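# Unload lathe shaft into bench rest, door shut

## Task

Take the finished shaft out of the lathe's chuck and put it into the rest on the bench so that it lies level with its thick end against the stop, and leave the lathe door closed. Only some pockets of the rest suit this shaft. Lower it softly and move it slowly whenever it is in contact with the lathe, because a hard landing or quick rubbing ruins it; releasing it off to the side of a pocket's lowest point makes it slide and can give a hard landing.

## Robot and tools

Robot: one seven-joint arm on a base at (0, 0, +0.050) m in the scene frame, slightly tilted, carrying a two-finger parallel gripper whose fingers cannot fold. The fingers point along the gripper's +z axis and close along its y axis. end_effector_position is the spot between the pads when closed; fingertips extend about 33 mm past it at gaps up to 40 mm, and only about 9 mm when wide open. Turning the gripper a lot can swing the elbow.

Frames: the scene frame has its origin on the table top under the base, +z up, +y to the left when facing +x. The lathe sits behind the base toward -x; its chuck faces +y, and its door slides along the front with a protruding handle. The door does not stop for the arm. Its chip pan counts as outside the work area.

execute_actions(actions, cameras): runs a list of action objects in order. An action may hold "rows", "steps", "until" and "lathe". "rows" is up to 15 rows, one per control step (1/30 s). Each row is 9 numbers in [-1, 1]: dx, dy, dz, rx, ry, rz, position, force_limit, speed. The first six are an offset, not a pose: measured from the Hand target as it stood when the action began, in that Hand target's own axes, and every row counts from that same start. 1.0 equals 0.6 m for dx, dy, dz or 180 degrees for rx, ry, rz, which form one rotation vector. Repeating an offset in a later action moves further. position, force_limit and speed are absolute gripper commands: position +1 is 140 mm open, pads meet near -0.8, -1 closes until blocked; force_limit from -1 (about 14 N) to +1 (about 58 N) for slow closes; speed -1 is about 30 mm/s, 0 about 140, +1 about 250 mm/s, and fast closes grip much harder. Resend your last three gripper numbers to keep the gripper unchanged; a 0 is a real command. "steps" is 1 to 450 (default 15), at least one per row; after the last row the arm keeps heading to that row's target. "lathe" sends {"door": "open"|"shut"}, {"chuck": "clamp"|"open"} or {"stop": true}. "until" ends an action early when lathe fields match, e.g. {"lathe": {"chuck_state": "open"}}; numbers need a comparison such as [">=", 1]. It does not halt the arm. "cameras" lists camera names (only cam_wrist) or ["all"]; an empty actions list returns images and the scene number. Any bad value rejects the whole call.

move(target, speed, blend, blocking, cameras): a straight-line path toward one row or a list of up to 15 rows, all offsets from the same current Hand target in its own axes, same 9-number layout and scale. speed is the top path speed in m/s, 0.002 to 2, default 0.25 (turning capped at twice that in rad/s, max 2.5). blend in metres rounds corners of a list; 0 stops at each. blocking=false returns after about 0.5 s while the move continues; then use wait or stop before new rows or moves. Paths over 10 s stop short. The result adds a "move:" line: done (within 3 mm and 2 degrees), off_target, moving, held or fault, plus limits such as paced or held. Neither word proves contact or its absence.

wait(seconds 0 to 10) lets time pass holding the last command. stop() brakes a running move (not devices). zoom_image(camera "cam_wrist", region [x0, y0, x1, y1] in pixels of the 672x504 image, at most 504 by 504) enlarges part of the latest image. finished_scene(scene) ends the scene permanently.

Results: gripper pose in scene frame (may be off by a few cm), Hand target (base for next offsets; the arm may rest short of it, so send the gap again), Tool commands, object_status (0 moving, 1 blocked while opening, 2 blocked while closing = gripping, 3 at requested position or pads met), position_measured in counts (3 open, ~75 = 100 mm, 139 = 60 mm, 200 = 20 mm, 230 pads meet), joint positions, velocities and torques, external joint torques, flange force in gripper axes, a 7x7 Wrist depth grid in mm, MOTOR HOT or fault lines, and lathe door_state (shut/open/between), chuck_state (open/clamped/closed_empty/between), seat_state (home/open; only meaningful once clamped).

Suggested order: open the door, approach the shaft, close the gripper and confirm object_status 2, open the chuck, then withdraw the shaft slowly along +y out of the jaws, clear the door, carry it to a pocket that fits, with the thick end at the stop, lower it level to the pocket bottom, release centred, back away, shut the door.

Cautions: each control step clips commands to 70 mm and 16 degrees from the measured pose; ramp offsets gently (about 0.01 more per row) to avoid jerks. Contact force over 40 N or joint contact torque over the limits (35, 35, 32, 30, 12, 12, 12 N m) or joint range or speed overruns freeze the arm for 10 s. Avoid hard grips on a part still resting on something, fast swings, slams, and letting anything drop or leave the work area. Do not release the shaft before the chuck has let go or while it is moving. Holding stretched or pushing heats motors and can brake the arm for 30 to 60 s.

Each tool is called after "Call:" as name(argument=value, ...) on one line, values as JSON.

## Session

Call:
execute_actions(actions=[])

Scene clock: 0.00 s.
end_effector_position=(+0.5456, -0.1046, +0.4614) position_measured=3 object_status=3 end_effector_quat_wxyz=(-0.005, +0.870, -0.493, -0.003)
Joint positions: [-0.157 0 0 -1.571 0 1.571 -0.721]
Joint velocities: within noise
Joint torques (N m): no reading
External joint torques (N m): no reading
Flange force (N): no reading
Wrist depth (mm): [549 543 538 542 549 542 549 / 577 586 571 571 585 577 578 / 625 620 611 609 611 613 624 / 654 150 664 652 664 148 646 / - 694 715 717 712 703 112 / - 780 782 774 768 722 565 / - 844 847 854 847 854 -]
Hand target: +0.5456, -0.1046, +0.4614; -0.005, +0.870, -0.493, -0.003
Tool commands: gripper/position=+1.0 gripper/force_limit=+1.0 gripper/speed=+1.0
lathe: door_state=shut chuck_state=clamped seat_state=home

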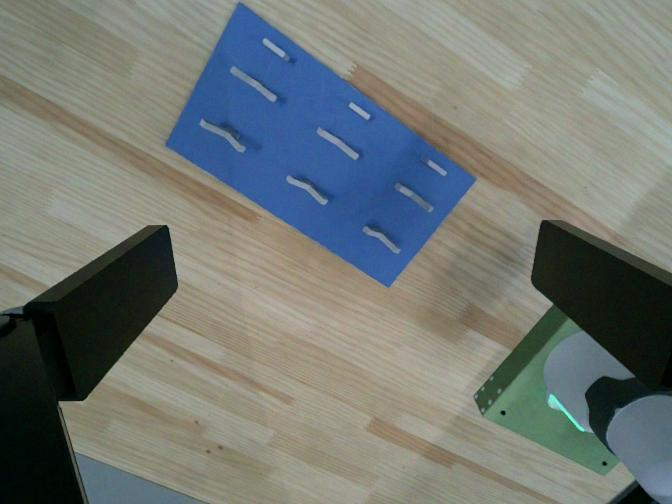

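Call:
zoom_image(camera="cam_wrist", region=[150, 0, 490, 300])

Call:
zoom_image(camera="cam_wrist", region=[440, 250, 672, 504])

Scaled by 1.482 from the camera's 672x504 image, which has a finer 960x720 frame.

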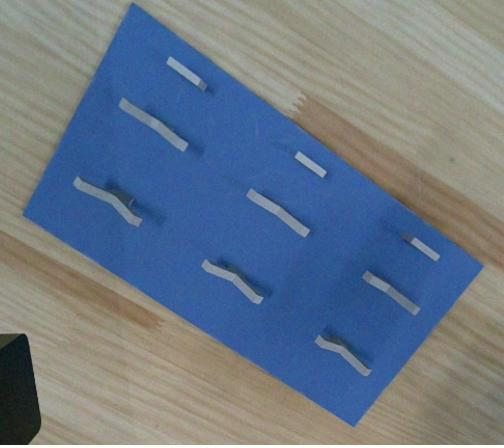

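Scaled by 1.984 from the camera's 672x504 image, which has a finer 960x720 frame.

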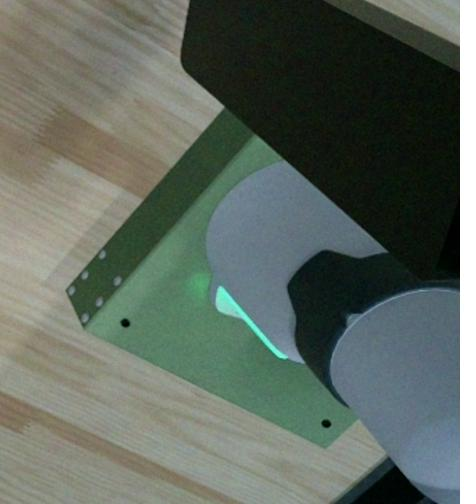

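Call:
move(target=[-0.86, -0.038, -0.032, 0, 0, -0.328, 1, 1, 1], cameras=["all"])

Scene clock: 4.90 s.
end_effector_position=(+0.3001, +0.3497, +0.4870) position_measured=3 object_status=3 end_effector_quat_wxyz=(-0.008, +1.000, +0.003, +0.002)
Joint positions: [0.331 -0.314 0.457 -1.82 0.136 1.542 -0.826]
Joint torques (N m): [0.22 -15.19 -4.94 23.63 0.81 2.33 0.46]
External joint torques (N m): [-0.2 1.63 -0.97 -0.08 -0.05 -0.36 0.46]
Flange force (N): [3.7 -3.0 -2.1]
Wrist depth (mm): [1288 575 572 571 572 565 550 / 1388 604 606 601 603 598 596 / 1444 664 648 644 652 638 644 / 1570 138 681 687 694 148 668 / - 720 747 742 717 650 112 / - 844 791 794 774 694 461 / - 944 889 861 827 878 -]
Hand target: +0.2995, +0.3493, +0.4863; -0.006, +1.000, +0.000, +0.000
Off the commanded pose: 0.001 m, 0 deg.
lathe: door_state=shut chuck_state=clamped seat_state=home
move: done

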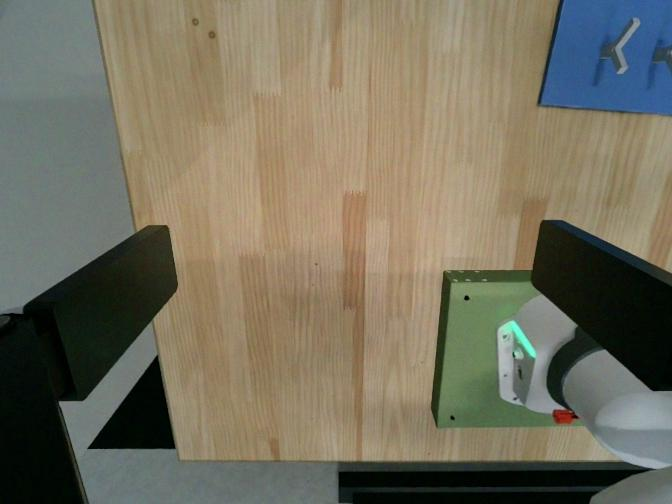

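Call:
move(target=[[-0.417, -0.167, -0.105, 0, 0, -0.583, 1, 1, 1], [-0.417, -0.167, -0.06, 0.70, 0, -0.70, 1, 1, 1]], blend=0.03, speed=0.4, cameras=["all"])

Scene clock: 11.80 s.
end_effector_position=(+0.0497, +0.4499, +0.5234) position_measured=3 object_status=3 end_effector_quat_wxyz=(+0.708, -0.016, -0.706, -0.003)
Joint positions: [2.83 -1.412 -1.383 -1.967 0.208 1.684 -3.001]
Joint torques (N m): [1.88 28.65 29.6 4.75 1.74 -0.06 -0.06]
External joint torques (N m): [0.67 0.94 -0.84 0.2 -0.45 -0.38 -0.09]
Flange force (N): [-0.6 3.6 -2.1]
Wrist depth (mm): [1320 1668 552 581 473 469 483 / 1236 - 591 500 - 503 615 / 1273 1464 609 633 530 525 654 / 956 150 666 712 553 148 126 / - 138 712 739 744 758 112 / - 739 739 794 806 809 812 / - 679 677 694 683 847 -]
Hand target: +0.0493, +0.4490, +0.5236; +0.707, -0.011, -0.707, -0.004
Off the commanded pose: 0.001 m, 1 deg.
lathe: door_state=shut chuck_state=clamped seat_state=home
joint sent to its limit — joint 7 (wrist roll), lower limit.
move: done; limits=paced

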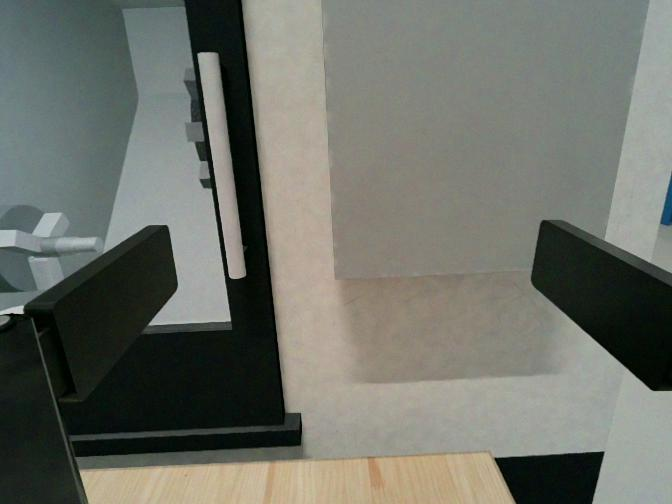

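Call:
zoom_image(camera="cam_wrist", region=[0, 0, 340, 340])

Scaled by 1.482 from the camera's 672x504 image, which has a finer 960x720 frame.

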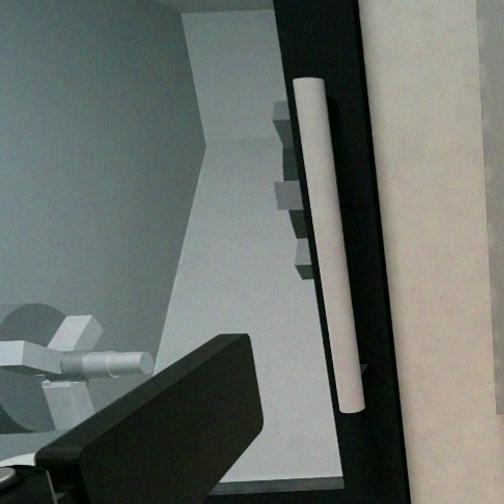

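Call:
execute_actions(actions=[{"lathe": {"door": "open"}, "steps": 300, "until": {"lathe": {"door_state": "open"}}}], cameras=["all"])

Scene clock: 14.97 s.
end_effector_position=(+0.0497, +0.4499, +0.5233) position_measured=3 object_status=3 end_effector_quat_wxyz=(+0.707, -0.015, -0.707, -0.003)
Joint positions: [2.83 -1.412 -1.383 -1.967 0.208 1.684 -3.001]
Joint torques (N m): [1.87 28.66 29.53 4.73 1.75 -0.03 -0.12]
External joint torques (N m): [0.66 0.96 -0.9 0.2 -0.44 -0.34 -0.15]
Flange force (N): [-0.7 3.6 -2.0]
Wrist depth (mm): [1320 - 569 572 - - 483 / - 1582 624 594 - 499 611 / 1273 1434 660 537 537 - 683 / 935 138 1273 687 575 148 549 / - 128 1138 734 752 744 112 / - - 821 794 809 815 821 / - 677 710 694 685 847 -]
Hand target: +0.0493, +0.4490, +0.5236; +0.707, -0.011, -0.707, -0.004
Tool commands: gripper/position=+1.0 gripper/force_limit=+1.0 gripper/speed=+1.0
Off the commanded pose: 0.001 m, 1 deg.
lathe: door_state=open chuck_state=clamped seat_state=home
joint sent to its limit — joint 7 (wrist roll), lower limit.

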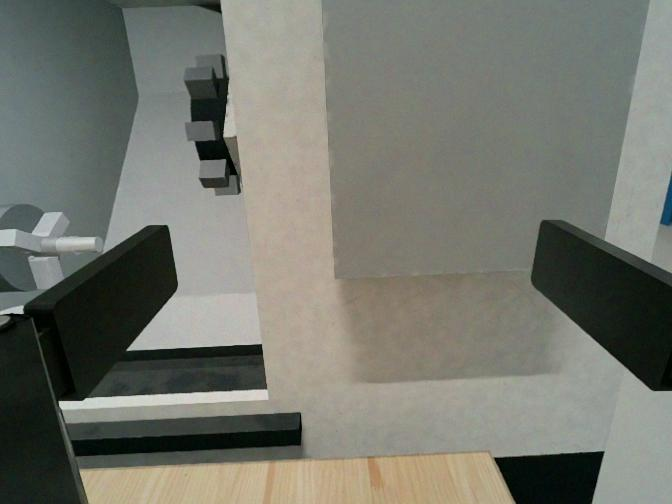

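Call:
move(target=[0.045, 0, 0, -0.3227, -0.4205, 0.3227, 1, 1, 1], speed=0.4)

Scene clock: 20.60 s.
end_effector_position=(+0.0492, +0.4498, +0.5513) position_measured=3 object_status=3 end_effector_quat_wxyz=(+0.000, +0.614, +0.789, -0.003)
Joint positions: [1.895 -0.221 -0.338 -1.577 -0.072 1.352 -1.862]
Joint velocities: [0.001 0 0 0.001 0 -0.001 0.007]
Joint torques (N m): [-0.21 -17.88 1.92 22.15 0.64 2.32 0.48]
External joint torques (N m): [-0.43 1.75 -0.36 0.05 -0.27 -0.33 0.48]
Flange force (N): [5.3 1.7 -3.6]
Wrist depth (mm): [670 627 631 635 624 640 1312 / 696 670 664 670 672 674 672 / 734 703 717 715 712 720 712 / - 150 744 763 760 148 744 / - 744 747 797 815 812 112 / - 882 658 893 878 882 878 / - 956 534 956 965 944 -]
Hand target: +0.0493, +0.4492, +0.5506; +0.002, +0.617, +0.787, -0.004
Off the commanded pose: 0.001 m, 1 deg.
lathe: door_state=open chuck_state=clamped seat_state=home
move: done

Call:
move(target=[-0.204, -0.565, 0.083, 0.2487, 0.0301, 0.0727, 1, 1, 1], speed=0.3, cameras=["all"])

Scene clock: 24.57 s.
end_effector_position=(-0.2504, +0.2486, +0.5022) position_measured=3 object_status=3 end_effector_quat_wxyz=(-0.267, +0.652, +0.655, -0.274)
Joint positions: [1.801 -0.955 -0.053 -2.518 0.736 1.671 -1.431]
Joint velocities: [0.001 0.001 0 0 0.002 0 0.006]
Joint torques (N m): [-0.55 1.08 -0.94 23.23 2.53 2.22 0.42]
External joint torques (N m): [-0.5 0.8 -0.17 -0.89 0.36 0.08 0.49]
Flange force (N): [0.6 0.3 1.7]
Wrist depth (mm): [226 253 298 362 468 599 472 / 491 692 868 426 516 563 487 / 566 912 923 889 - 608 505 / 535 150 982 1020 1049 148 447 / - 1029 1060 1039 - 658 112 / - 1029 812 987 923 681 557 / - 827 747 821 850 729 -]
Hand target: -0.2509, +0.2492, +0.5030; -0.268, +0.655, +0.652, -0.274
Off the commanded pose: 0.001 m, 0 deg.
lathe: door_state=open chuck_state=clamped seat_state=home
move: done

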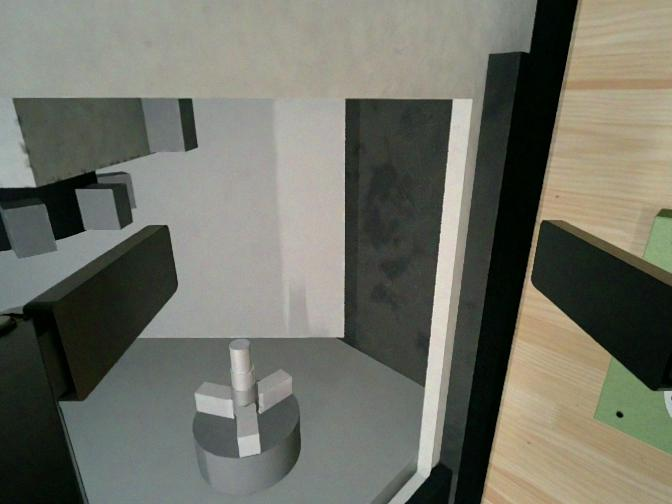

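Call:
zoom_image(camera="cam_wrist", region=[170, 320, 320, 504])

Scaled by 2.739 from the camera's 672x504 image, which has a finer 960x720 frame.

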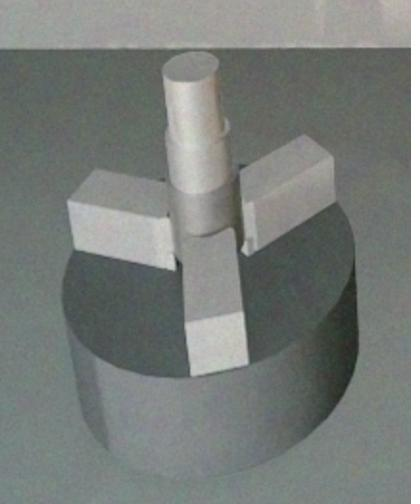

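Call:
move(target=[-0.45, -0.233, 0.356, 0, 0, 0, 1, 1, 1], speed=0.2, cameras=["all"])

Scene clock: 30.03 s.
end_effector_position=(-0.5002, -0.0211, +0.4528) position_measured=3 object_status=3 end_effector_quat_wxyz=(-0.267, +0.653, +0.654, -0.273)
Joint positions: [1.906 -1.451 0.77 -2.59 1.403 1.805 -0.854]
Joint velocities: [-0.001 0.001 0 -0.001 0 0 0.004]
Joint torques (N m): [-0.92 16.22 -19.96 14.44 1.94 2.93 0.37]
External joint torques (N m): [-0.38 0.8 -0.33 0.23 0.34 -0.14 0.44]
Flange force (N): [0.9 -3.1 0.1]
Wrist depth (mm): [601 603 604 603 598 624 539 / 652 644 644 650 638 - 586 / 699 685 685 683 715 - - / 729 150 734 729 768 140 124 / - 705 750 527 797 699 112 / - 648 491 426 598 637 - / - 480 445 448 478 496 -]
Hand target: -0.5010, -0.0210, +0.4535; -0.268, +0.655, +0.652, -0.274
Off the commanded pose: 0.001 m, 0 deg.
lathe: door_state=open chuck_state=clamped seat_state=home
move: done

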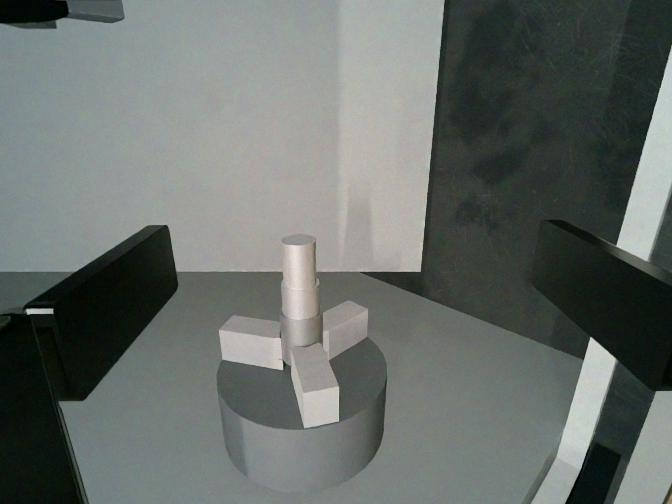

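Call:
zoom_image(camera="cam_wrist", region=[200, 220, 400, 440])

Scaled by 2.291 from the camera's 672x504 image, which has a finer 960x720 frame.

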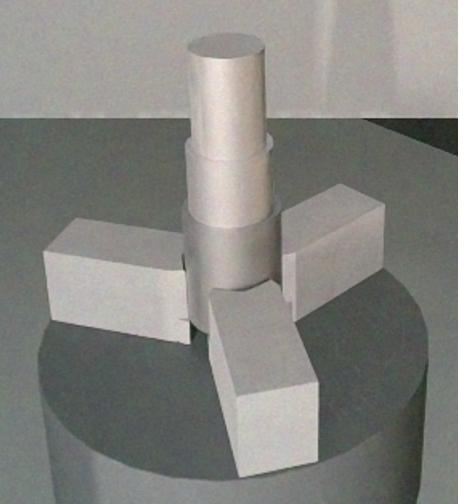

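Call:
move(target=[-0.04, -0.07, 0.133, 0, 0, 0, 1, 1, 1], speed=0.15, cameras=["all"])

Scene clock: 32.97 s.
end_effector_position=(-0.5862, -0.0456, +0.4266) position_measured=3 object_status=3 end_effector_quat_wxyz=(-0.267, +0.652, +0.655, -0.273)
Joint positions: [1.773 -1.399 0.988 -2.426 1.579 1.886 -0.819]
Joint velocities: [-0.001 0 0.001 0 0.002 0 0.007]
Joint torques (N m): [-0.96 19.59 -25.21 11.12 1.75 3.19 0.38]
External joint torques (N m): [-0.34 1.52 -0.22 0.19 0.28 0.07 0.45]
Flange force (N): [1.4 -3.6 0.9]
Wrist depth (mm): [533 527 535 531 533 562 - / 562 562 563 562 566 624 546 / 603 598 601 601 606 624 556 / 629 150 642 627 638 141 533 / - 660 750 407 654 670 112 / - 562 409 373 456 562 537 / - 454 440 320 420 451 -]
Hand target: -0.5872, -0.0452, +0.4271; -0.268, +0.655, +0.652, -0.274
Off the commanded pose: 0.001 m, 0 deg.
lathe: door_state=open chuck_state=clamped seat_state=home
move: done

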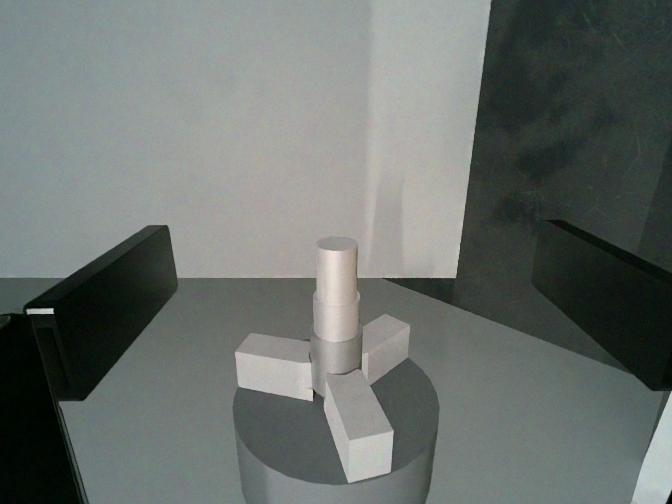

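Call:
move(target=[[-0.06, 0, 0, 0, 0, 0.5, 1, 1, 1], [-0.167, 0, 0, 0, 0, 1.0, 1, 1, 1]], speed=0.4, blend=0.02, cameras=["all"])

Scene clock: 40.93 s.
end_effector_position=(-0.5874, -0.1453, +0.4293) position_measured=3 object_status=3 end_effector_quat_wxyz=(+0.275, +0.653, -0.652, -0.270)
Joint positions: [1.915 -1.466 1.029 -2.363 1.536 1.942 2.555]
Joint velocities: [-0.002 0 0 0 0 0 0.006]
Joint torques (N m): [-0.63 22.25 -26.69 8.45 0.93 3.09 0.54]
External joint torques (N m): [0.15 1.46 -0.28 0.28 -0.41 -0.16 0.47]
Flange force (N): [0.2 3.3 -1.5]
Wrist depth (mm): [496 - 337 231 297 809 797 / - - 563 298 569 575 577 / - - 601 330 609 606 618 / 531 128 638 640 644 148 638 / - 128 681 666 696 692 112 / - - - 737 666 512 432 / - 722 806 797 694 419 386]
Hand target: -0.5872, -0.1454, +0.4280; +0.274, +0.652, -0.655, -0.268
Off the commanded pose: 0.001 m, 0 deg.
lathe: door_state=open chuck_state=clamped seat_state=home
move: done; limits=paced

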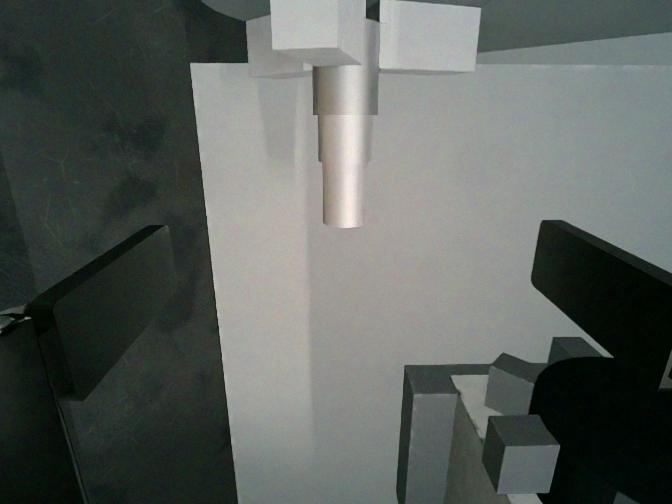

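Call:
move(target=[0.05, 0, 0.15, 0, 0, 0, 1, 1, 1], speed=0.12, cameras=["all"])

Scene clock: 42.80 s.
end_effector_position=(-0.6499, -0.1763, +0.3643) position_measured=3 object_status=3 end_effector_quat_wxyz=(+0.272, +0.655, -0.653, -0.267)
Joint positions: [1.808 -1.492 1.226 -2.242 1.696 2.03 2.589]
Joint velocities: [0 0 0 0 0.001 0.002 0.007]
Joint torques (N m): [-1.18 25.14 -30.41 4.8 1.49 3.31 0.53]
External joint torques (N m): [-0.35 1.02 -0.5 0.22 0.25 0.04 0.46]
Flange force (N): [0.1 2.9 0.1]
Wrist depth (mm): [464 521 129 125 208 220 768 / - 547 480 176 222 482 489 / 481 - 510 224 511 511 495 / 495 138 537 242 542 148 124 / - 138 577 581 575 581 112 / - 687 620 618 615 615 101 / - - 672 674 580 463 419]
Hand target: -0.6510, -0.1760, +0.3647; +0.274, +0.652, -0.655, -0.268
Off the commanded pose: 0.001 m, 0 deg.
lathe: door_state=open chuck_state=clamped seat_state=home
move: done

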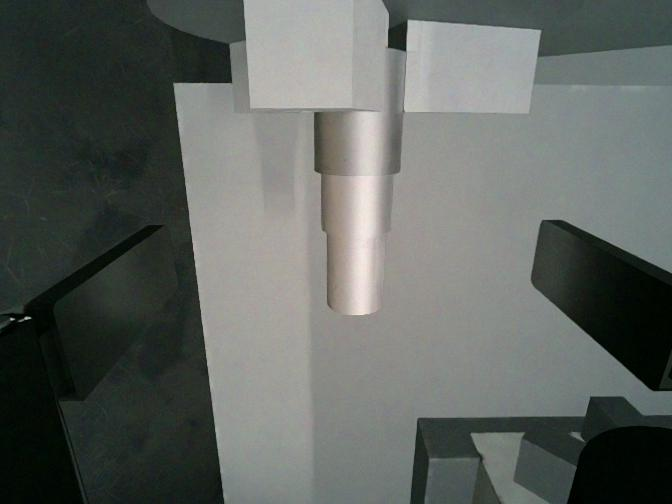

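Call:
move(target=[0.02, 0.007, 0.085, 0, 0, 0, 1, 1, 1], speed=0.08, cameras=["all"])

Scene clock: 44.73 s.
end_effector_position=(-0.6890, -0.1887, +0.3315) position_measured=3 object_status=3 end_effector_quat_wxyz=(+0.272, +0.655, -0.653, -0.267)
Joint positions: [1.722 -1.509 1.316 -2.141 1.769 2.078 2.608]
Joint velocities: [0 0.001 0.001 0.001 0 0.004 0.004]
Joint torques (N m): [-1.43 28.05 -31.92 2.84 1.51 3.39 0.56]
External joint torques (N m): [-0.47 1.12 -0.3 0.08 0.32 0.09 0.49]
Flange force (N): [0.0 2.5 0.6]
Wrist depth (mm): [424 133 81 79 158 169 705 / - - 85 84 168 181 441 / - - 452 165 451 456 460 / - 138 487 179 486 148 478 / - 127 515 199 520 523 112 / - - 555 559 563 557 560 / - 662 594 604 581 555 -]
Hand target: -0.6900, -0.1882, +0.3317; +0.274, +0.652, -0.655, -0.268
Off the commanded pose: 0.001 m, 0 deg.
lathe: door_state=open chuck_state=clamped seat_state=home
move: done

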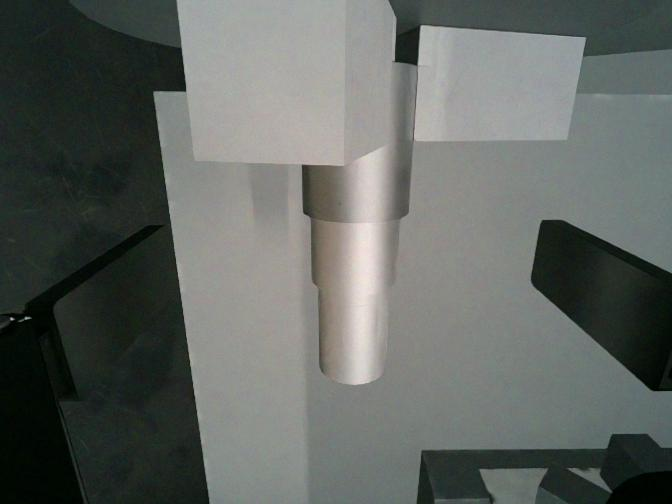

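Call:
move(target=[-0.003, 0.0015, 0.03, 0, 0, 0, 1, 1, 1], speed=0.05, cameras=["all"])

Scene clock: 46.20 s.
end_effector_position=(-0.7024, -0.1870, +0.3195) position_measured=3 object_status=3 end_effector_quat_wxyz=(+0.273, +0.652, -0.655, -0.266)
Joint positions: [1.687 -1.514 1.345 -2.109 1.797 2.093 2.61]
Joint torques (N m): [-1.36 28.67 -32.38 2.23 1.49 3.26 0.24]
External joint torques (N m): [-0.3 0.92 -0.41 0.03 0.32 -0.04 0.16]
Flange force (N): [-0.6 1.7 0.0]
Wrist depth (mm): [- 66 64 66 143 152 162 / - 71 66 69 149 162 413 / 443 437 440 144 431 440 438 / 440 138 462 159 463 149 457 / - 137 492 175 499 499 112 / - - 535 526 533 537 541 / - 644 577 569 559 553 -]
Hand target: -0.7034, -0.1865, +0.3196; +0.274, +0.652, -0.655, -0.268
Off the commanded pose: 0.001 m, 0 deg.
lathe: door_state=open chuck_state=clamped seat_state=home
move: done

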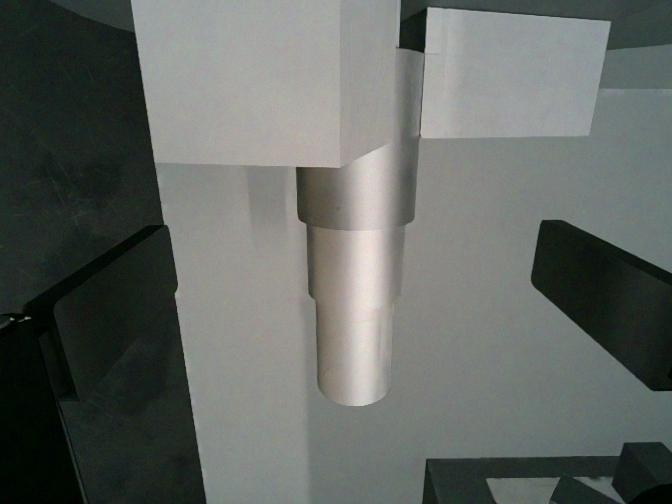

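Call:
execute_actions(actions=[{"rows": [[0,0,0,0,0,0,-1,-0.05,-1]], "steps": 150}], cameras=["all"])

Scene clock: 52.43 s.
end_effector_position=(-0.7031, -0.1870, +0.3207) position_measured=157 object_status=2 end_effector_quat_wxyz=(+0.274, +0.652, -0.655, -0.267)
Joint positions: [1.686 -1.514 1.345 -2.109 1.799 2.096 2.61]
Joint torques (N m): [-1.43 28.81 -31.04 2.35 1.41 3.23 0.21]
External joint torques (N m): [-0.62 1.05 1.07 -0.03 0.21 -0.11 0.13]
Flange force (N): [-1.0 1.2 2.6]
Wrist depth (mm): [411 66 64 96 144 152 165 / 427 71 66 74 151 161 415 / 469 434 433 145 436 440 443 / 482 517 129 160 153 462 467 / - 86 80 176 133 79 84 / - 67 63 531 - 59 69 / - - - 580 - - -]
Hand target: -0.7034, -0.1865, +0.3196; +0.274, +0.652, -0.655, -0.268
Off the commanded pose: 0.001 m, 0 deg.
lathe: door_state=open chuck_state=clamped seat_state=home

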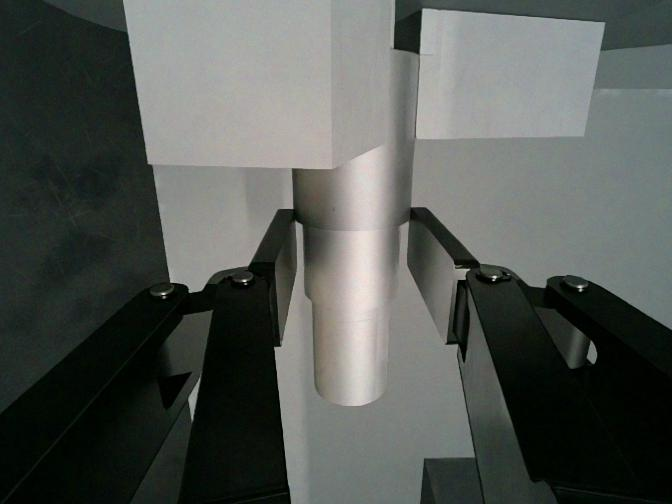

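Call:
zoom_image(camera="cam_wrist", region=[200, 140, 500, 420])

Scaled by 1.680 from the camera's 672x504 image, which has a finer 960x720 frame.

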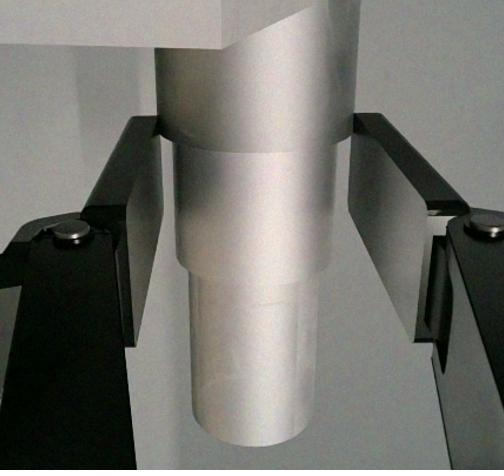

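Call:
execute_actions(actions=[{"rows": [[0,0,0,0,0,0,0,-0.05,-0.5]], "steps": 45},{"rows": [[-0.002,0,0,0,0,0,0,-0.05,-0.5],[-0.004,0,0,0,0,0,0,-0.05,-0.5],[-0.0067,0,0,0,0,0,0,-0.05,-0.5]], "steps": 30}], cameras=["all"])

Call:
zoom_image(camera="cam_wrist", region=[200, 140, 500, 420])

Scene clock: 56.83 s.
end_effector_position=(-0.7033, -0.1832, +0.3204) position_measured=129 object_status=3 end_effector_quat_wxyz=(+0.274, +0.651, -0.656, -0.268)
Joint positions: [1.683 -1.514 1.345 -2.112 1.801 2.096 2.606]
Joint torques (N m): [-1.15 29.21 -32.43 1.63 1.52 3.18 -0.06]
External joint torques (N m): [-0.28 1.51 -0.34 -0.71 0.32 -0.15 -0.13]
External joint torques at the end of the 1st action: [-0.24 1.54 -0.31 -0.24 -0.03 -0.13 0.21]
Flange force (N): [-2.5 -0.1 -1.5]
Flange force at the end of the 1st action (N): [-0.9 1.7 -1.3]
Wrist depth (mm): [- 66 63 - 144 153 552 / 432 70 66 74 151 162 418 / - 445 435 147 430 441 443 / - 526 123 159 147 463 473 / - 87 122 174 495 79 90 / - 73 520 534 538 - - / - - 571 578 580 - -]
Hand target: -0.7034, -0.1825, +0.3196; +0.274, +0.652, -0.655, -0.268
Off the commanded pose: 0.001 m, 0 deg.
lathe: door_state=open chuck_state=clamped seat_state=home

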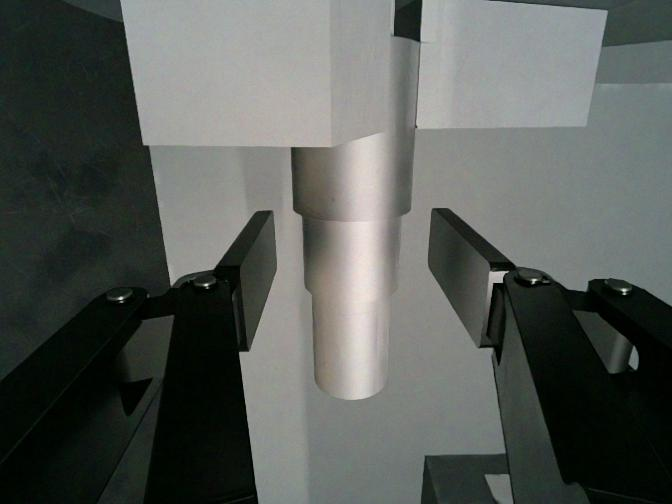

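Scaled by 1.680 from the camera's 672x504 image, which has a finer 960x720 frame.

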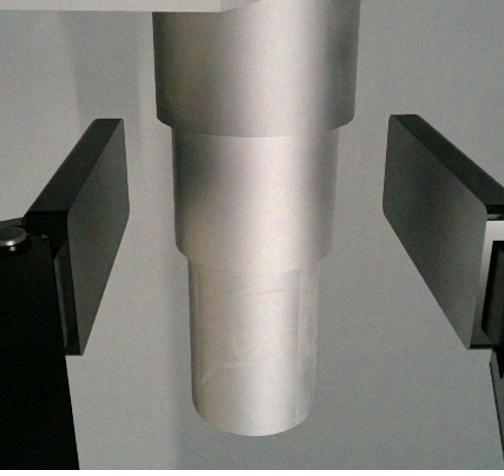

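Call:
execute_actions(actions=[{"rows": [[0,0,0,0,0,0,-1,-0.05,-1]], "steps": 105}], cameras=["all"])

Call:
zoom_image(camera="cam_wrist", region=[200, 140, 500, 420])

Scene clock: 60.83 s.
end_effector_position=(-0.7031, -0.1806, +0.3203) position_measured=167 object_status=2 end_effector_quat_wxyz=(+0.273, +0.650, -0.657, -0.269)
Joint positions: [1.682 -1.514 1.345 -2.114 1.8 2.096 2.605]
Joint torques (N m): [-0.84 28.76 -31.24 3.12 1.84 3.33 -0.06]
External joint torques (N m): [0 1.14 0.83 0.78 0.64 -0.01 -0.13]
Flange force (N): [-0.5 1.6 3.3]
Wrist depth (mm): [- 66 63 - 143 152 580 / - 71 66 88 151 164 422 / - 445 435 147 431 439 437 / - 525 454 158 159 464 468 / - 81 80 174 120 79 84 / - 67 63 535 - 59 69 / - - - 578 - - 70]
Hand target: -0.7034, -0.1825, +0.3196; +0.274, +0.652, -0.655, -0.268
Off the commanded pose: 0.002 m, 0 deg.
lathe: door_state=open chuck_state=clamped seat_state=home

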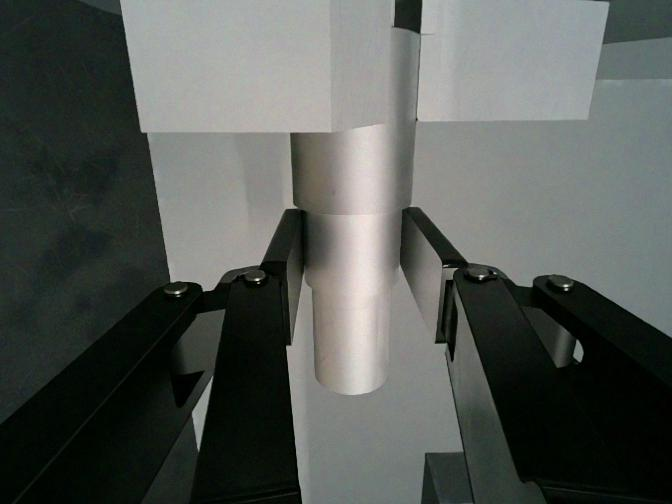

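Scaled by 1.680 from the camera's 672x504 image, which has a finer 960x720 frame.

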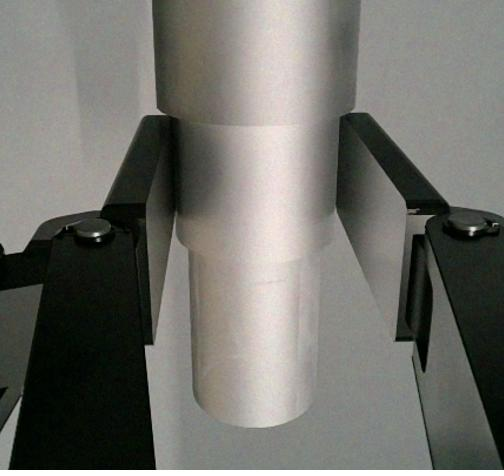

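Call:
execute_actions(actions=[{"rows": [[0,0,0,0,0,0,-0.98,0.1,-1]], "steps": 45}])

Scene clock: 62.73 s.
end_effector_position=(-0.7031, -0.1806, +0.3204) position_measured=169 object_status=2 end_effector_quat_wxyz=(+0.273, +0.650, -0.657, -0.269)
Joint positions: [1.682 -1.514 1.345 -2.115 1.8 2.096 2.605]
Joint torques (N m): [-0.98 28.76 -31.22 3.3 1.95 3.38 -0.07]
External joint torques (N m): [-0.09 1.16 0.82 0.93 0.76 0.04 -0.15]
Flange force (N): [-0.6 2.1 3.9]
Wrist depth (mm): [- 66 63 - 143 153 581 / - 70 66 88 151 164 418 / - 445 435 148 432 439 442 / 476 518 449 159 162 465 471 / 474 81 80 174 118 79 84 / - 67 63 539 - 59 69 / - - - 574 - - 67]
Hand target: -0.7034, -0.1825, +0.3196; +0.274, +0.652, -0.655, -0.268
Off the commanded pose: 0.002 m, 0 deg.
lathe: door_state=open chuck_state=clamped seat_state=home

Call:
execute_actions(actions=[{"lathe": {"chuck": "open"}, "steps": 150, "until": {"lathe": {"chuck_state": "open"}}}], cameras=["all"])

Scene clock: 63.77 s.
end_effector_position=(-0.7030, -0.1806, +0.3187) position_measured=169 object_status=2 end_effector_quat_wxyz=(+0.273, +0.650, -0.657, -0.268)
Joint positions: [1.682 -1.514 1.347 -2.115 1.8 2.096 2.605]
Joint torques (N m): [-0.37 29.39 -33.58 2.92 1.58 3.25 -0.03]
External joint torques (N m): [0.64 1.79 -1.65 0.67 0.39 -0.06 -0.1]
Flange force (N): [-0.3 2.9 -2.8]
Wrist depth (mm): [- 63 60 67 143 151 585 / 432 - 63 70 151 163 414 / 458 462 436 147 429 438 442 / 458 436 449 159 162 459 471 / - 81 80 174 118 79 84 / - 67 63 534 - 59 69 / - - - 572 - - 67]
Hand target: -0.7034, -0.1825, +0.3196; +0.274, +0.652, -0.655, -0.268
Tool commands: gripper/position=-0.98 gripper/force_limit=+0.1 gripper/speed=-1.0
Off the commanded pose: 0.002 m, 0 deg.
lathe: door_state=open chuck_state=open seat_state=open

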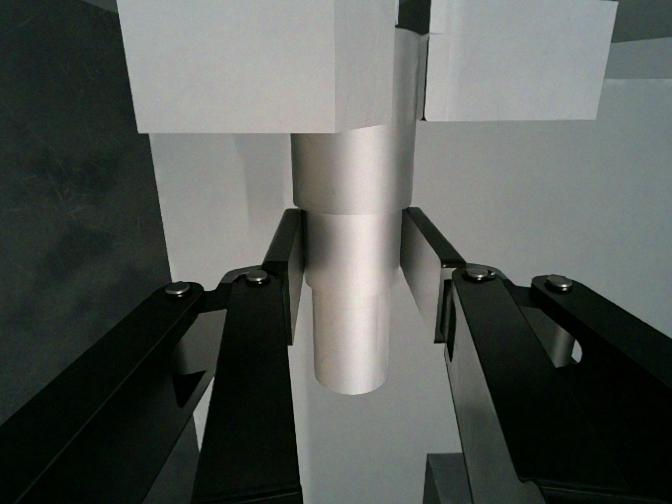

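Call:
move(target=[[-0.003, 0.002, -0.002, 0, 0, 0, -0.98, 0.1, -1],[-0.12, 0.002, -0.002, 0, 0, 0, -0.98, 0.1, -1]], speed=0.02, blend=0.001, cameras=["all"])

Scene clock: 68.30 s.
end_effector_position=(-0.7010, -0.1121, +0.3115) position_measured=169 object_status=2 end_effector_quat_wxyz=(+0.268, +0.654, -0.657, -0.261)
Joint positions: [1.603 -1.508 1.337 -2.18 1.867 2.023 2.453]
Joint velocities: [0 0 0 0 0 -0.002 -0.005]
Joint torques (N m): [-1.41 28.43 -37.23 2.74 2.5 4.33 0.09]
External joint torques (N m): [-0.49 2.39 -5.79 -0.15 1.17 1.17 0.02]
Flange force (N): [-2.4 5.7 -7.6]
Wrist depth (mm): [420 391 381 138 377 383 381 / 433 415 406 138 398 405 405 / 443 442 429 147 425 432 428 / - - 446 159 162 450 460 / 468 81 80 174 118 79 83 / - 67 63 526 - 59 69 / - - - 563 - - 67]
Hand target: -0.7033, -0.1105, +0.3206; +0.274, +0.652, -0.655, -0.268
Off the commanded pose: 0.010 m, 1 deg.
lathe: door_state=open chuck_state=open seat_state=open
move: off_target

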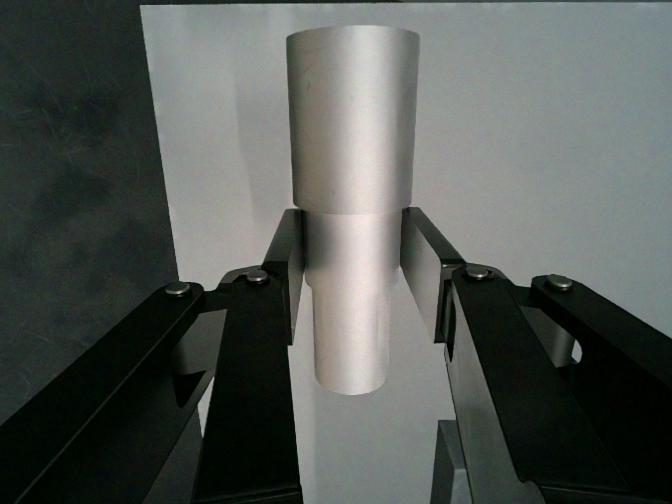

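Call:
move(target=[[-0.133, -0.015, -0.345, 0, 0, 0, -0.98, 0.1, -1],[-0.6, -0.298, -0.77, 0, 0, 0, -0.98, 0.1, -1]], speed=0.13, blend=0.04, cameras=["all"])

Scene clock: 80.77 s.
end_effector_position=(-0.2495, +0.2493, +0.5121) position_measured=169 object_status=2 end_effector_quat_wxyz=(+0.275, +0.651, -0.658, -0.261)
Joint positions: [1.703 -0.936 -0.002 -2.475 0.774 1.602 1.696]
Joint velocities: [0 0 0 -0.001 0.001 0.001 -0.006]
Joint torques (N m): [0.66 0.55 -4.4 26.52 3.46 2.33 -0.06]
External joint torques (N m): [0.72 0.22 -2.53 2.85 1.13 0.39 -0.13]
Flange force (N): [-6.2 3.6 -7.6]
Wrist depth (mm): [483 556 - 134 812 803 812 / 498 553 - 138 854 806 549 / 506 578 - 148 904 774 520 / 535 601 616 159 162 646 539 / 529 81 80 174 118 79 84 / - 67 63 181 - 59 69 / - - - - - - 67]
Hand target: -0.2498, +0.2510, +0.5172; +0.274, +0.652, -0.655, -0.268
Off the commanded pose: 0.005 m, 1 deg.
lathe: door_state=open chuck_state=open seat_state=open
move: off_target

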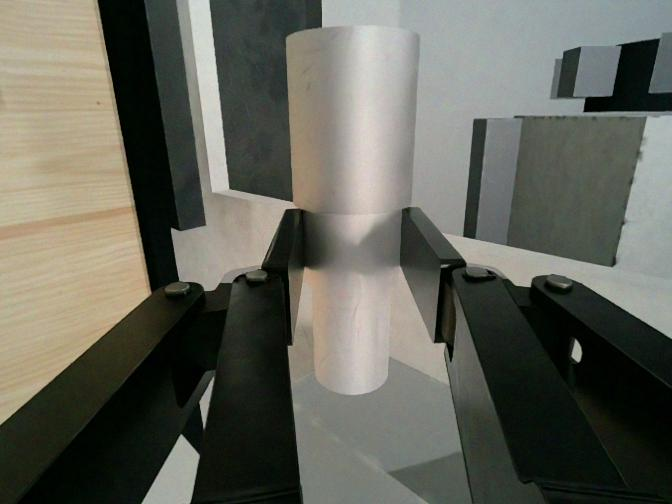

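Call:
move(target=[[-0.283, -0.315, -0.392, 0.25, 0, 0, -0.98, 0.1, -1],[-0.132, -0.68, -0.687, 0.25, 0, 0, -0.98, 0.1, -1],[0.502, -0.904, -0.864, 0.25, 0, 0, -0.98, 0.1, -1]], speed=0.2, blend=0.08, cameras=["all"])

Scene clock: 87.97 s.
end_effector_position=(+0.4990, -0.0507, +0.5002) position_measured=169 object_status=2 end_effector_quat_wxyz=(+0.006, +0.704, -0.710, +0.002)
Joint positions: [1.602 -0.658 -1.108 -1.588 -0.622 1.294 0.397]
Joint velocities: [-0.001 0 0 0 -0.002 -0.001 -0.005]
Joint torques (N m): [1.57 15.37 18.66 19.38 0.33 2.63 -0.1]
External joint torques (N m): [0.81 1.82 0.72 2.13 -0.42 0.12 -0.11]
Flange force (N): [-0.9 -10.6 -10.7]
Wrist depth (mm): [557 562 563 139 565 580 585 / 594 594 593 139 599 615 589 / 631 635 629 147 644 658 596 / 670 681 668 159 163 703 658 / 715 81 80 174 118 79 84 / - 67 63 803 - 59 69 / - - - 878 - - 67]
Hand target: +0.5001, -0.0509, +0.5024; +0.004, +0.707, -0.707, +0.003
Off the commanded pose: 0.002 m, 0 deg.
lathe: door_state=open chuck_state=open seat_state=open
move: done

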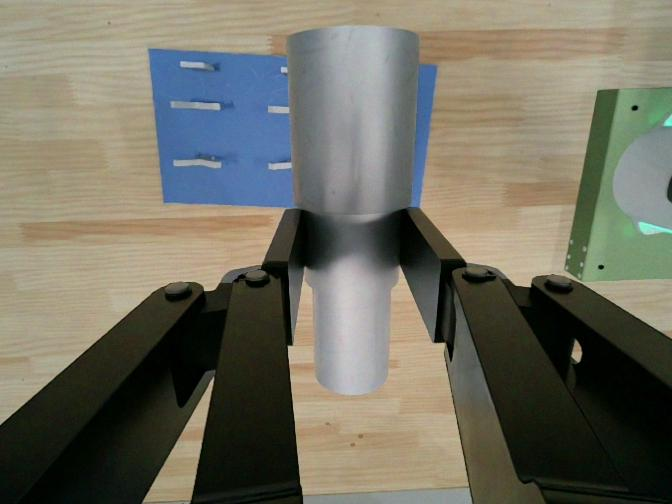

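Call:
execute_actions(actions=[{"lathe": {"door": "shut"}, "steps": 1}])

Call:
move(target=[0.298, 0, 0.56, 0, -0.117, 0, -0.98, 0.1, -1], speed=0.18, cameras=["all"])

Scene clock: 89.27 s.
end_effector_position=(+0.4990, -0.0508, +0.5002) position_measured=169 object_status=2 end_effector_quat_wxyz=(+0.006, +0.705, -0.709, +0.002)
Joint positions: [1.602 -0.658 -1.109 -1.588 -0.623 1.294 0.395]
Joint torques (N m): [1.28 15.75 18.51 19.45 0.44 2.63 -0.16]
External joint torques (N m): [0.55 2.18 0.55 2.18 -0.3 0.12 -0.16]
Flange force (N): [-0.9 -11.2 -11.3]
Wrist depth (mm): [560 566 565 138 571 581 583 / 589 601 589 138 596 622 588 / 635 637 633 148 637 654 594 / 672 683 668 159 163 701 656 / 720 81 80 174 118 79 84 / - 67 63 806 - 59 69 / - - - 878 - - 67]
Hand target: +0.5001, -0.0509, +0.5024; +0.004, +0.707, -0.707, +0.003
Tool commands: gripper/position=-0.98 gripper/force_limit=+0.1 gripper/speed=-1.0
Off the commanded pose: 0.002 m, 0 deg.
lathe: door_state=between chuck_state=open seat_state=open

Scene clock: 92.50 s.
end_effector_position=(+0.4971, -0.2334, +0.1639) position_measured=169 object_status=2 end_effector_quat_wxyz=(-0.123, +0.692, -0.699, -0.129)
Joint positions: [1.397 -1.363 -1.518 -1.891 -1.013 1.621 0.126]
Joint velocities: [-0.001 -0.002 0 -0.001 0 0.001 -0.006]
Joint torques (N m): [1.29 32.25 33.78 5.17 1.9 2.59 -0.1]
External joint torques (N m): [0.66 1.98 2.43 0.72 0.32 0.13 -0.09]
Flange force (N): [-1.1 -3.1 -6.2]
Wrist depth (mm): [228 230 234 138 233 241 244 / 255 258 261 138 263 272 275 / 282 286 289 148 299 308 318 / 297 317 307 159 162 353 370 / 371 81 80 174 118 79 84 / - 67 63 522 - 59 69 / - - - 685 - - 67]
Hand target: +0.4997, -0.2328, +0.1680; -0.126, +0.695, -0.696, -0.126
Off the commanded pose: 0.005 m, 1 deg.
lathe: door_state=shut chuck_state=open seat_state=open
move: off_target

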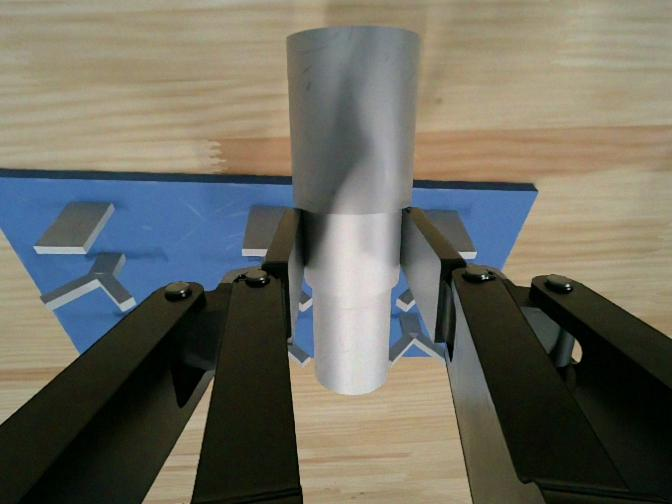

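Call:
move(target=[0.2, 0.06, -0.19, 0, -0.07, 0, -0.98, 0.1, -1], speed=0.18, cameras=["all"])

Call:
zoom_image(camera="cam_wrist", region=[0, 60, 300, 285])

Scene clock: 95.27 s.
end_effector_position=(+0.4623, -0.3864, +0.2283) position_measured=169 object_status=2 end_effector_quat_wxyz=(-0.199, +0.674, -0.682, -0.204)
Joint positions: [1.525 -1.388 -1.481 -1.225 -0.879 1.235 -0.249]
Joint velocities: [0.001 -0.001 0.001 -0.001 0 -0.001 -0.004]
Joint torques (N m): [1.2 48.29 30.02 3.04 3.13 1.43 -0.09]
External joint torques (N m): [0.82 3.44 1.97 0.68 0.75 -0.34 -0.08]
Flange force (N): [0.4 -5.3 -10.3]
Wrist depth (mm): [283 286 289 137 289 301 304 / 331 334 338 138 340 357 360 / 396 401 407 147 409 431 439 / 486 457 439 159 162 525 518 / 606 81 80 173 118 79 84 / - 67 63 1070 - 59 69 / - - - - - - 67]
Hand target: +0.4636, -0.3851, +0.2327; -0.201, +0.677, -0.678, -0.202
Off the commanded pose: 0.005 m, 1 deg.
lathe: door_state=shut chuck_state=open seat_state=open
move: off_target

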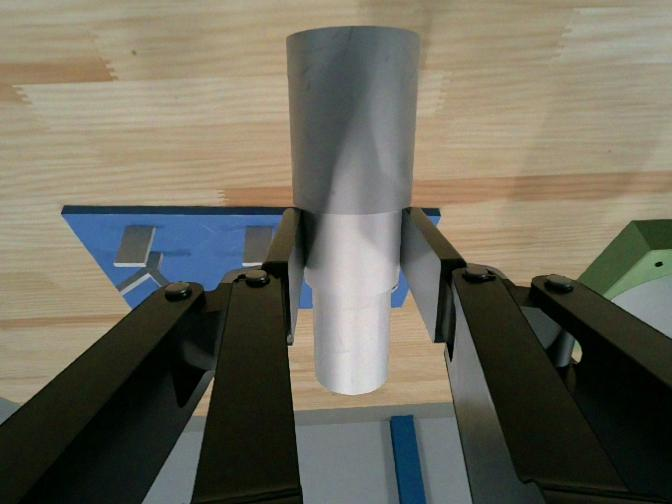

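Scaled by 1.680 from the camera's 672x504 image, which has a finer 960x720 frame.

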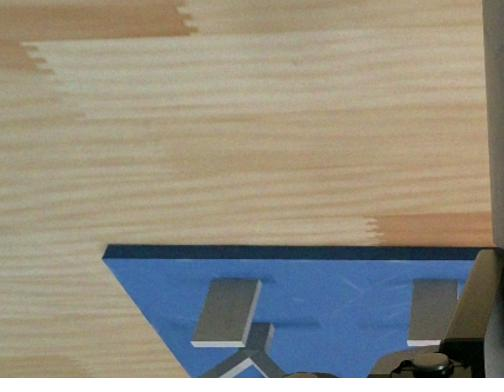

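Call:
move(target=[-0.216, -0.045, 0.206, 0, -0.05, 0, -0.98, 0.1, -1], speed=0.18, cameras=["all"])

Call:
zoom_image(camera="cam_wrist", region=[0, 60, 300, 285])

Scene clock: 98.10 s.
end_effector_position=(+0.4883, -0.2101, +0.1958) position_measured=169 object_status=2 end_effector_quat_wxyz=(-0.250, +0.663, -0.658, -0.255)
Joint positions: [1.412 -1.533 -1.483 -1.716 -0.8 1.479 0.026]
Joint velocities: [0 -0.001 -0.001 0 0 0.001 0.004]
Joint torques (N m): [0.07 36.77 33.54 -0.31 3.89 2.29 0.52]
External joint torques (N m): [-0.54 2.08 1.68 -0.52 1.44 0.38 0.54]
Flange force (N): [-5.7 3.3 -2.2]
Wrist depth (mm): [245 248 252 138 259 270 275 / 286 297 277 139 265 328 336 / 370 360 371 148 376 428 431 / 520 530 472 159 162 549 538 / 710 81 80 174 119 79 84 / - 67 63 183 - 59 69 / - - - - - - 67]
Hand target: +0.4907, -0.2091, +0.2000; -0.254, +0.659, -0.660, -0.254
Off the commanded pose: 0.005 m, 1 deg.
lathe: door_state=shut chuck_state=open seat_state=open
move: off_target

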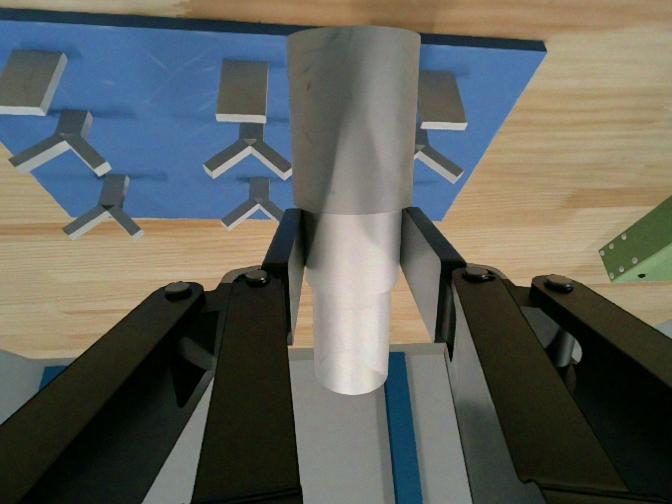

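Scaled by 1.680 from the camera's 672x504 image, which has a finer 960x720 frame.

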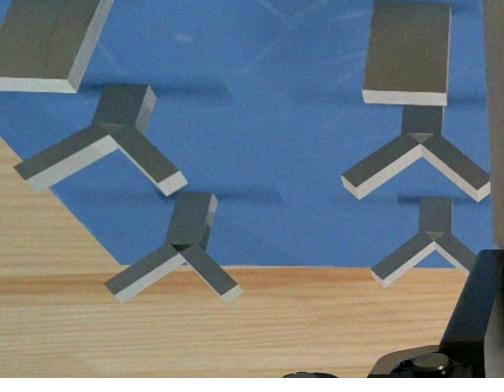

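Call:
move(target=[0, -0.17, 0, 0, 0, 0, -0.98, 0.1, -1], speed=0.18, cameras=["all"])

Call:
zoom_image(camera="cam_wrist", region=[400, 30, 672, 234])

Call:
zoom_image(camera="cam_wrist", region=[30, 30, 302, 234])

Scene clock: 101.13 s.
end_effector_position=(+0.5914, -0.2106, +0.1946) position_measured=169 object_status=2 end_effector_quat_wxyz=(-0.250, +0.656, -0.664, -0.256)
Joint positions: [1.755 -1.514 -1.506 -1.309 -0.812 1.445 -0.009]
Joint velocities: [-0.001 0 0.001 0 0 -0.001 -0.004]
Joint torques (N m): [1.52 47.41 31.95 0.45 3.54 1.7 -0.21]
External joint torques (N m): [0.72 3.37 2.2 0.43 1.05 -0.13 -0.19]
Flange force (N): [-2.0 -5.6 -8.1]
Wrist depth (mm): [247 243 245 138 254 262 268 / 302 291 290 139 295 312 319 / 380 381 370 148 376 393 430 / 504 513 345 159 162 547 609 / 677 81 80 174 119 79 84 / - 67 63 187 - 59 69 / - - - - - - 67]
Hand target: +0.5927, -0.2091, +0.1999; -0.254, +0.659, -0.660, -0.254
Off the commanded pose: 0.006 m, 1 deg.
lathe: door_state=shut chuck_state=open seat_state=open
move: off_target

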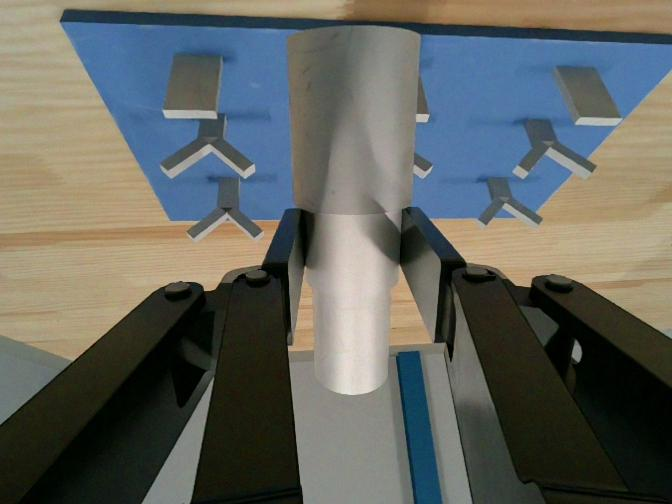

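Scaled by 1.853 from the camera's 672x504 image, which has a finer 960x720 frame.

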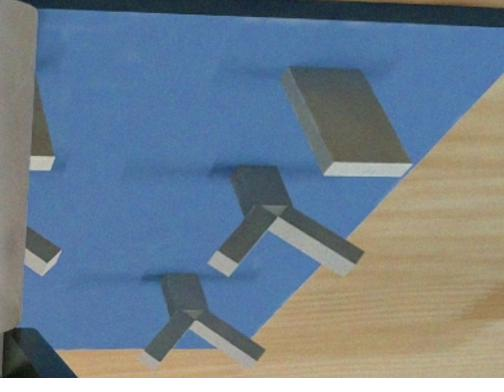

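Scaled by 1.853 from the camera's 672x504 image, which has a finer 960x720 frame.

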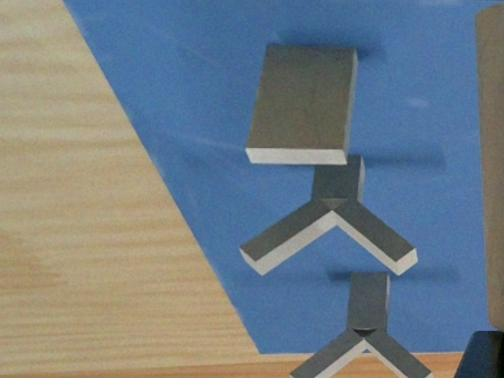

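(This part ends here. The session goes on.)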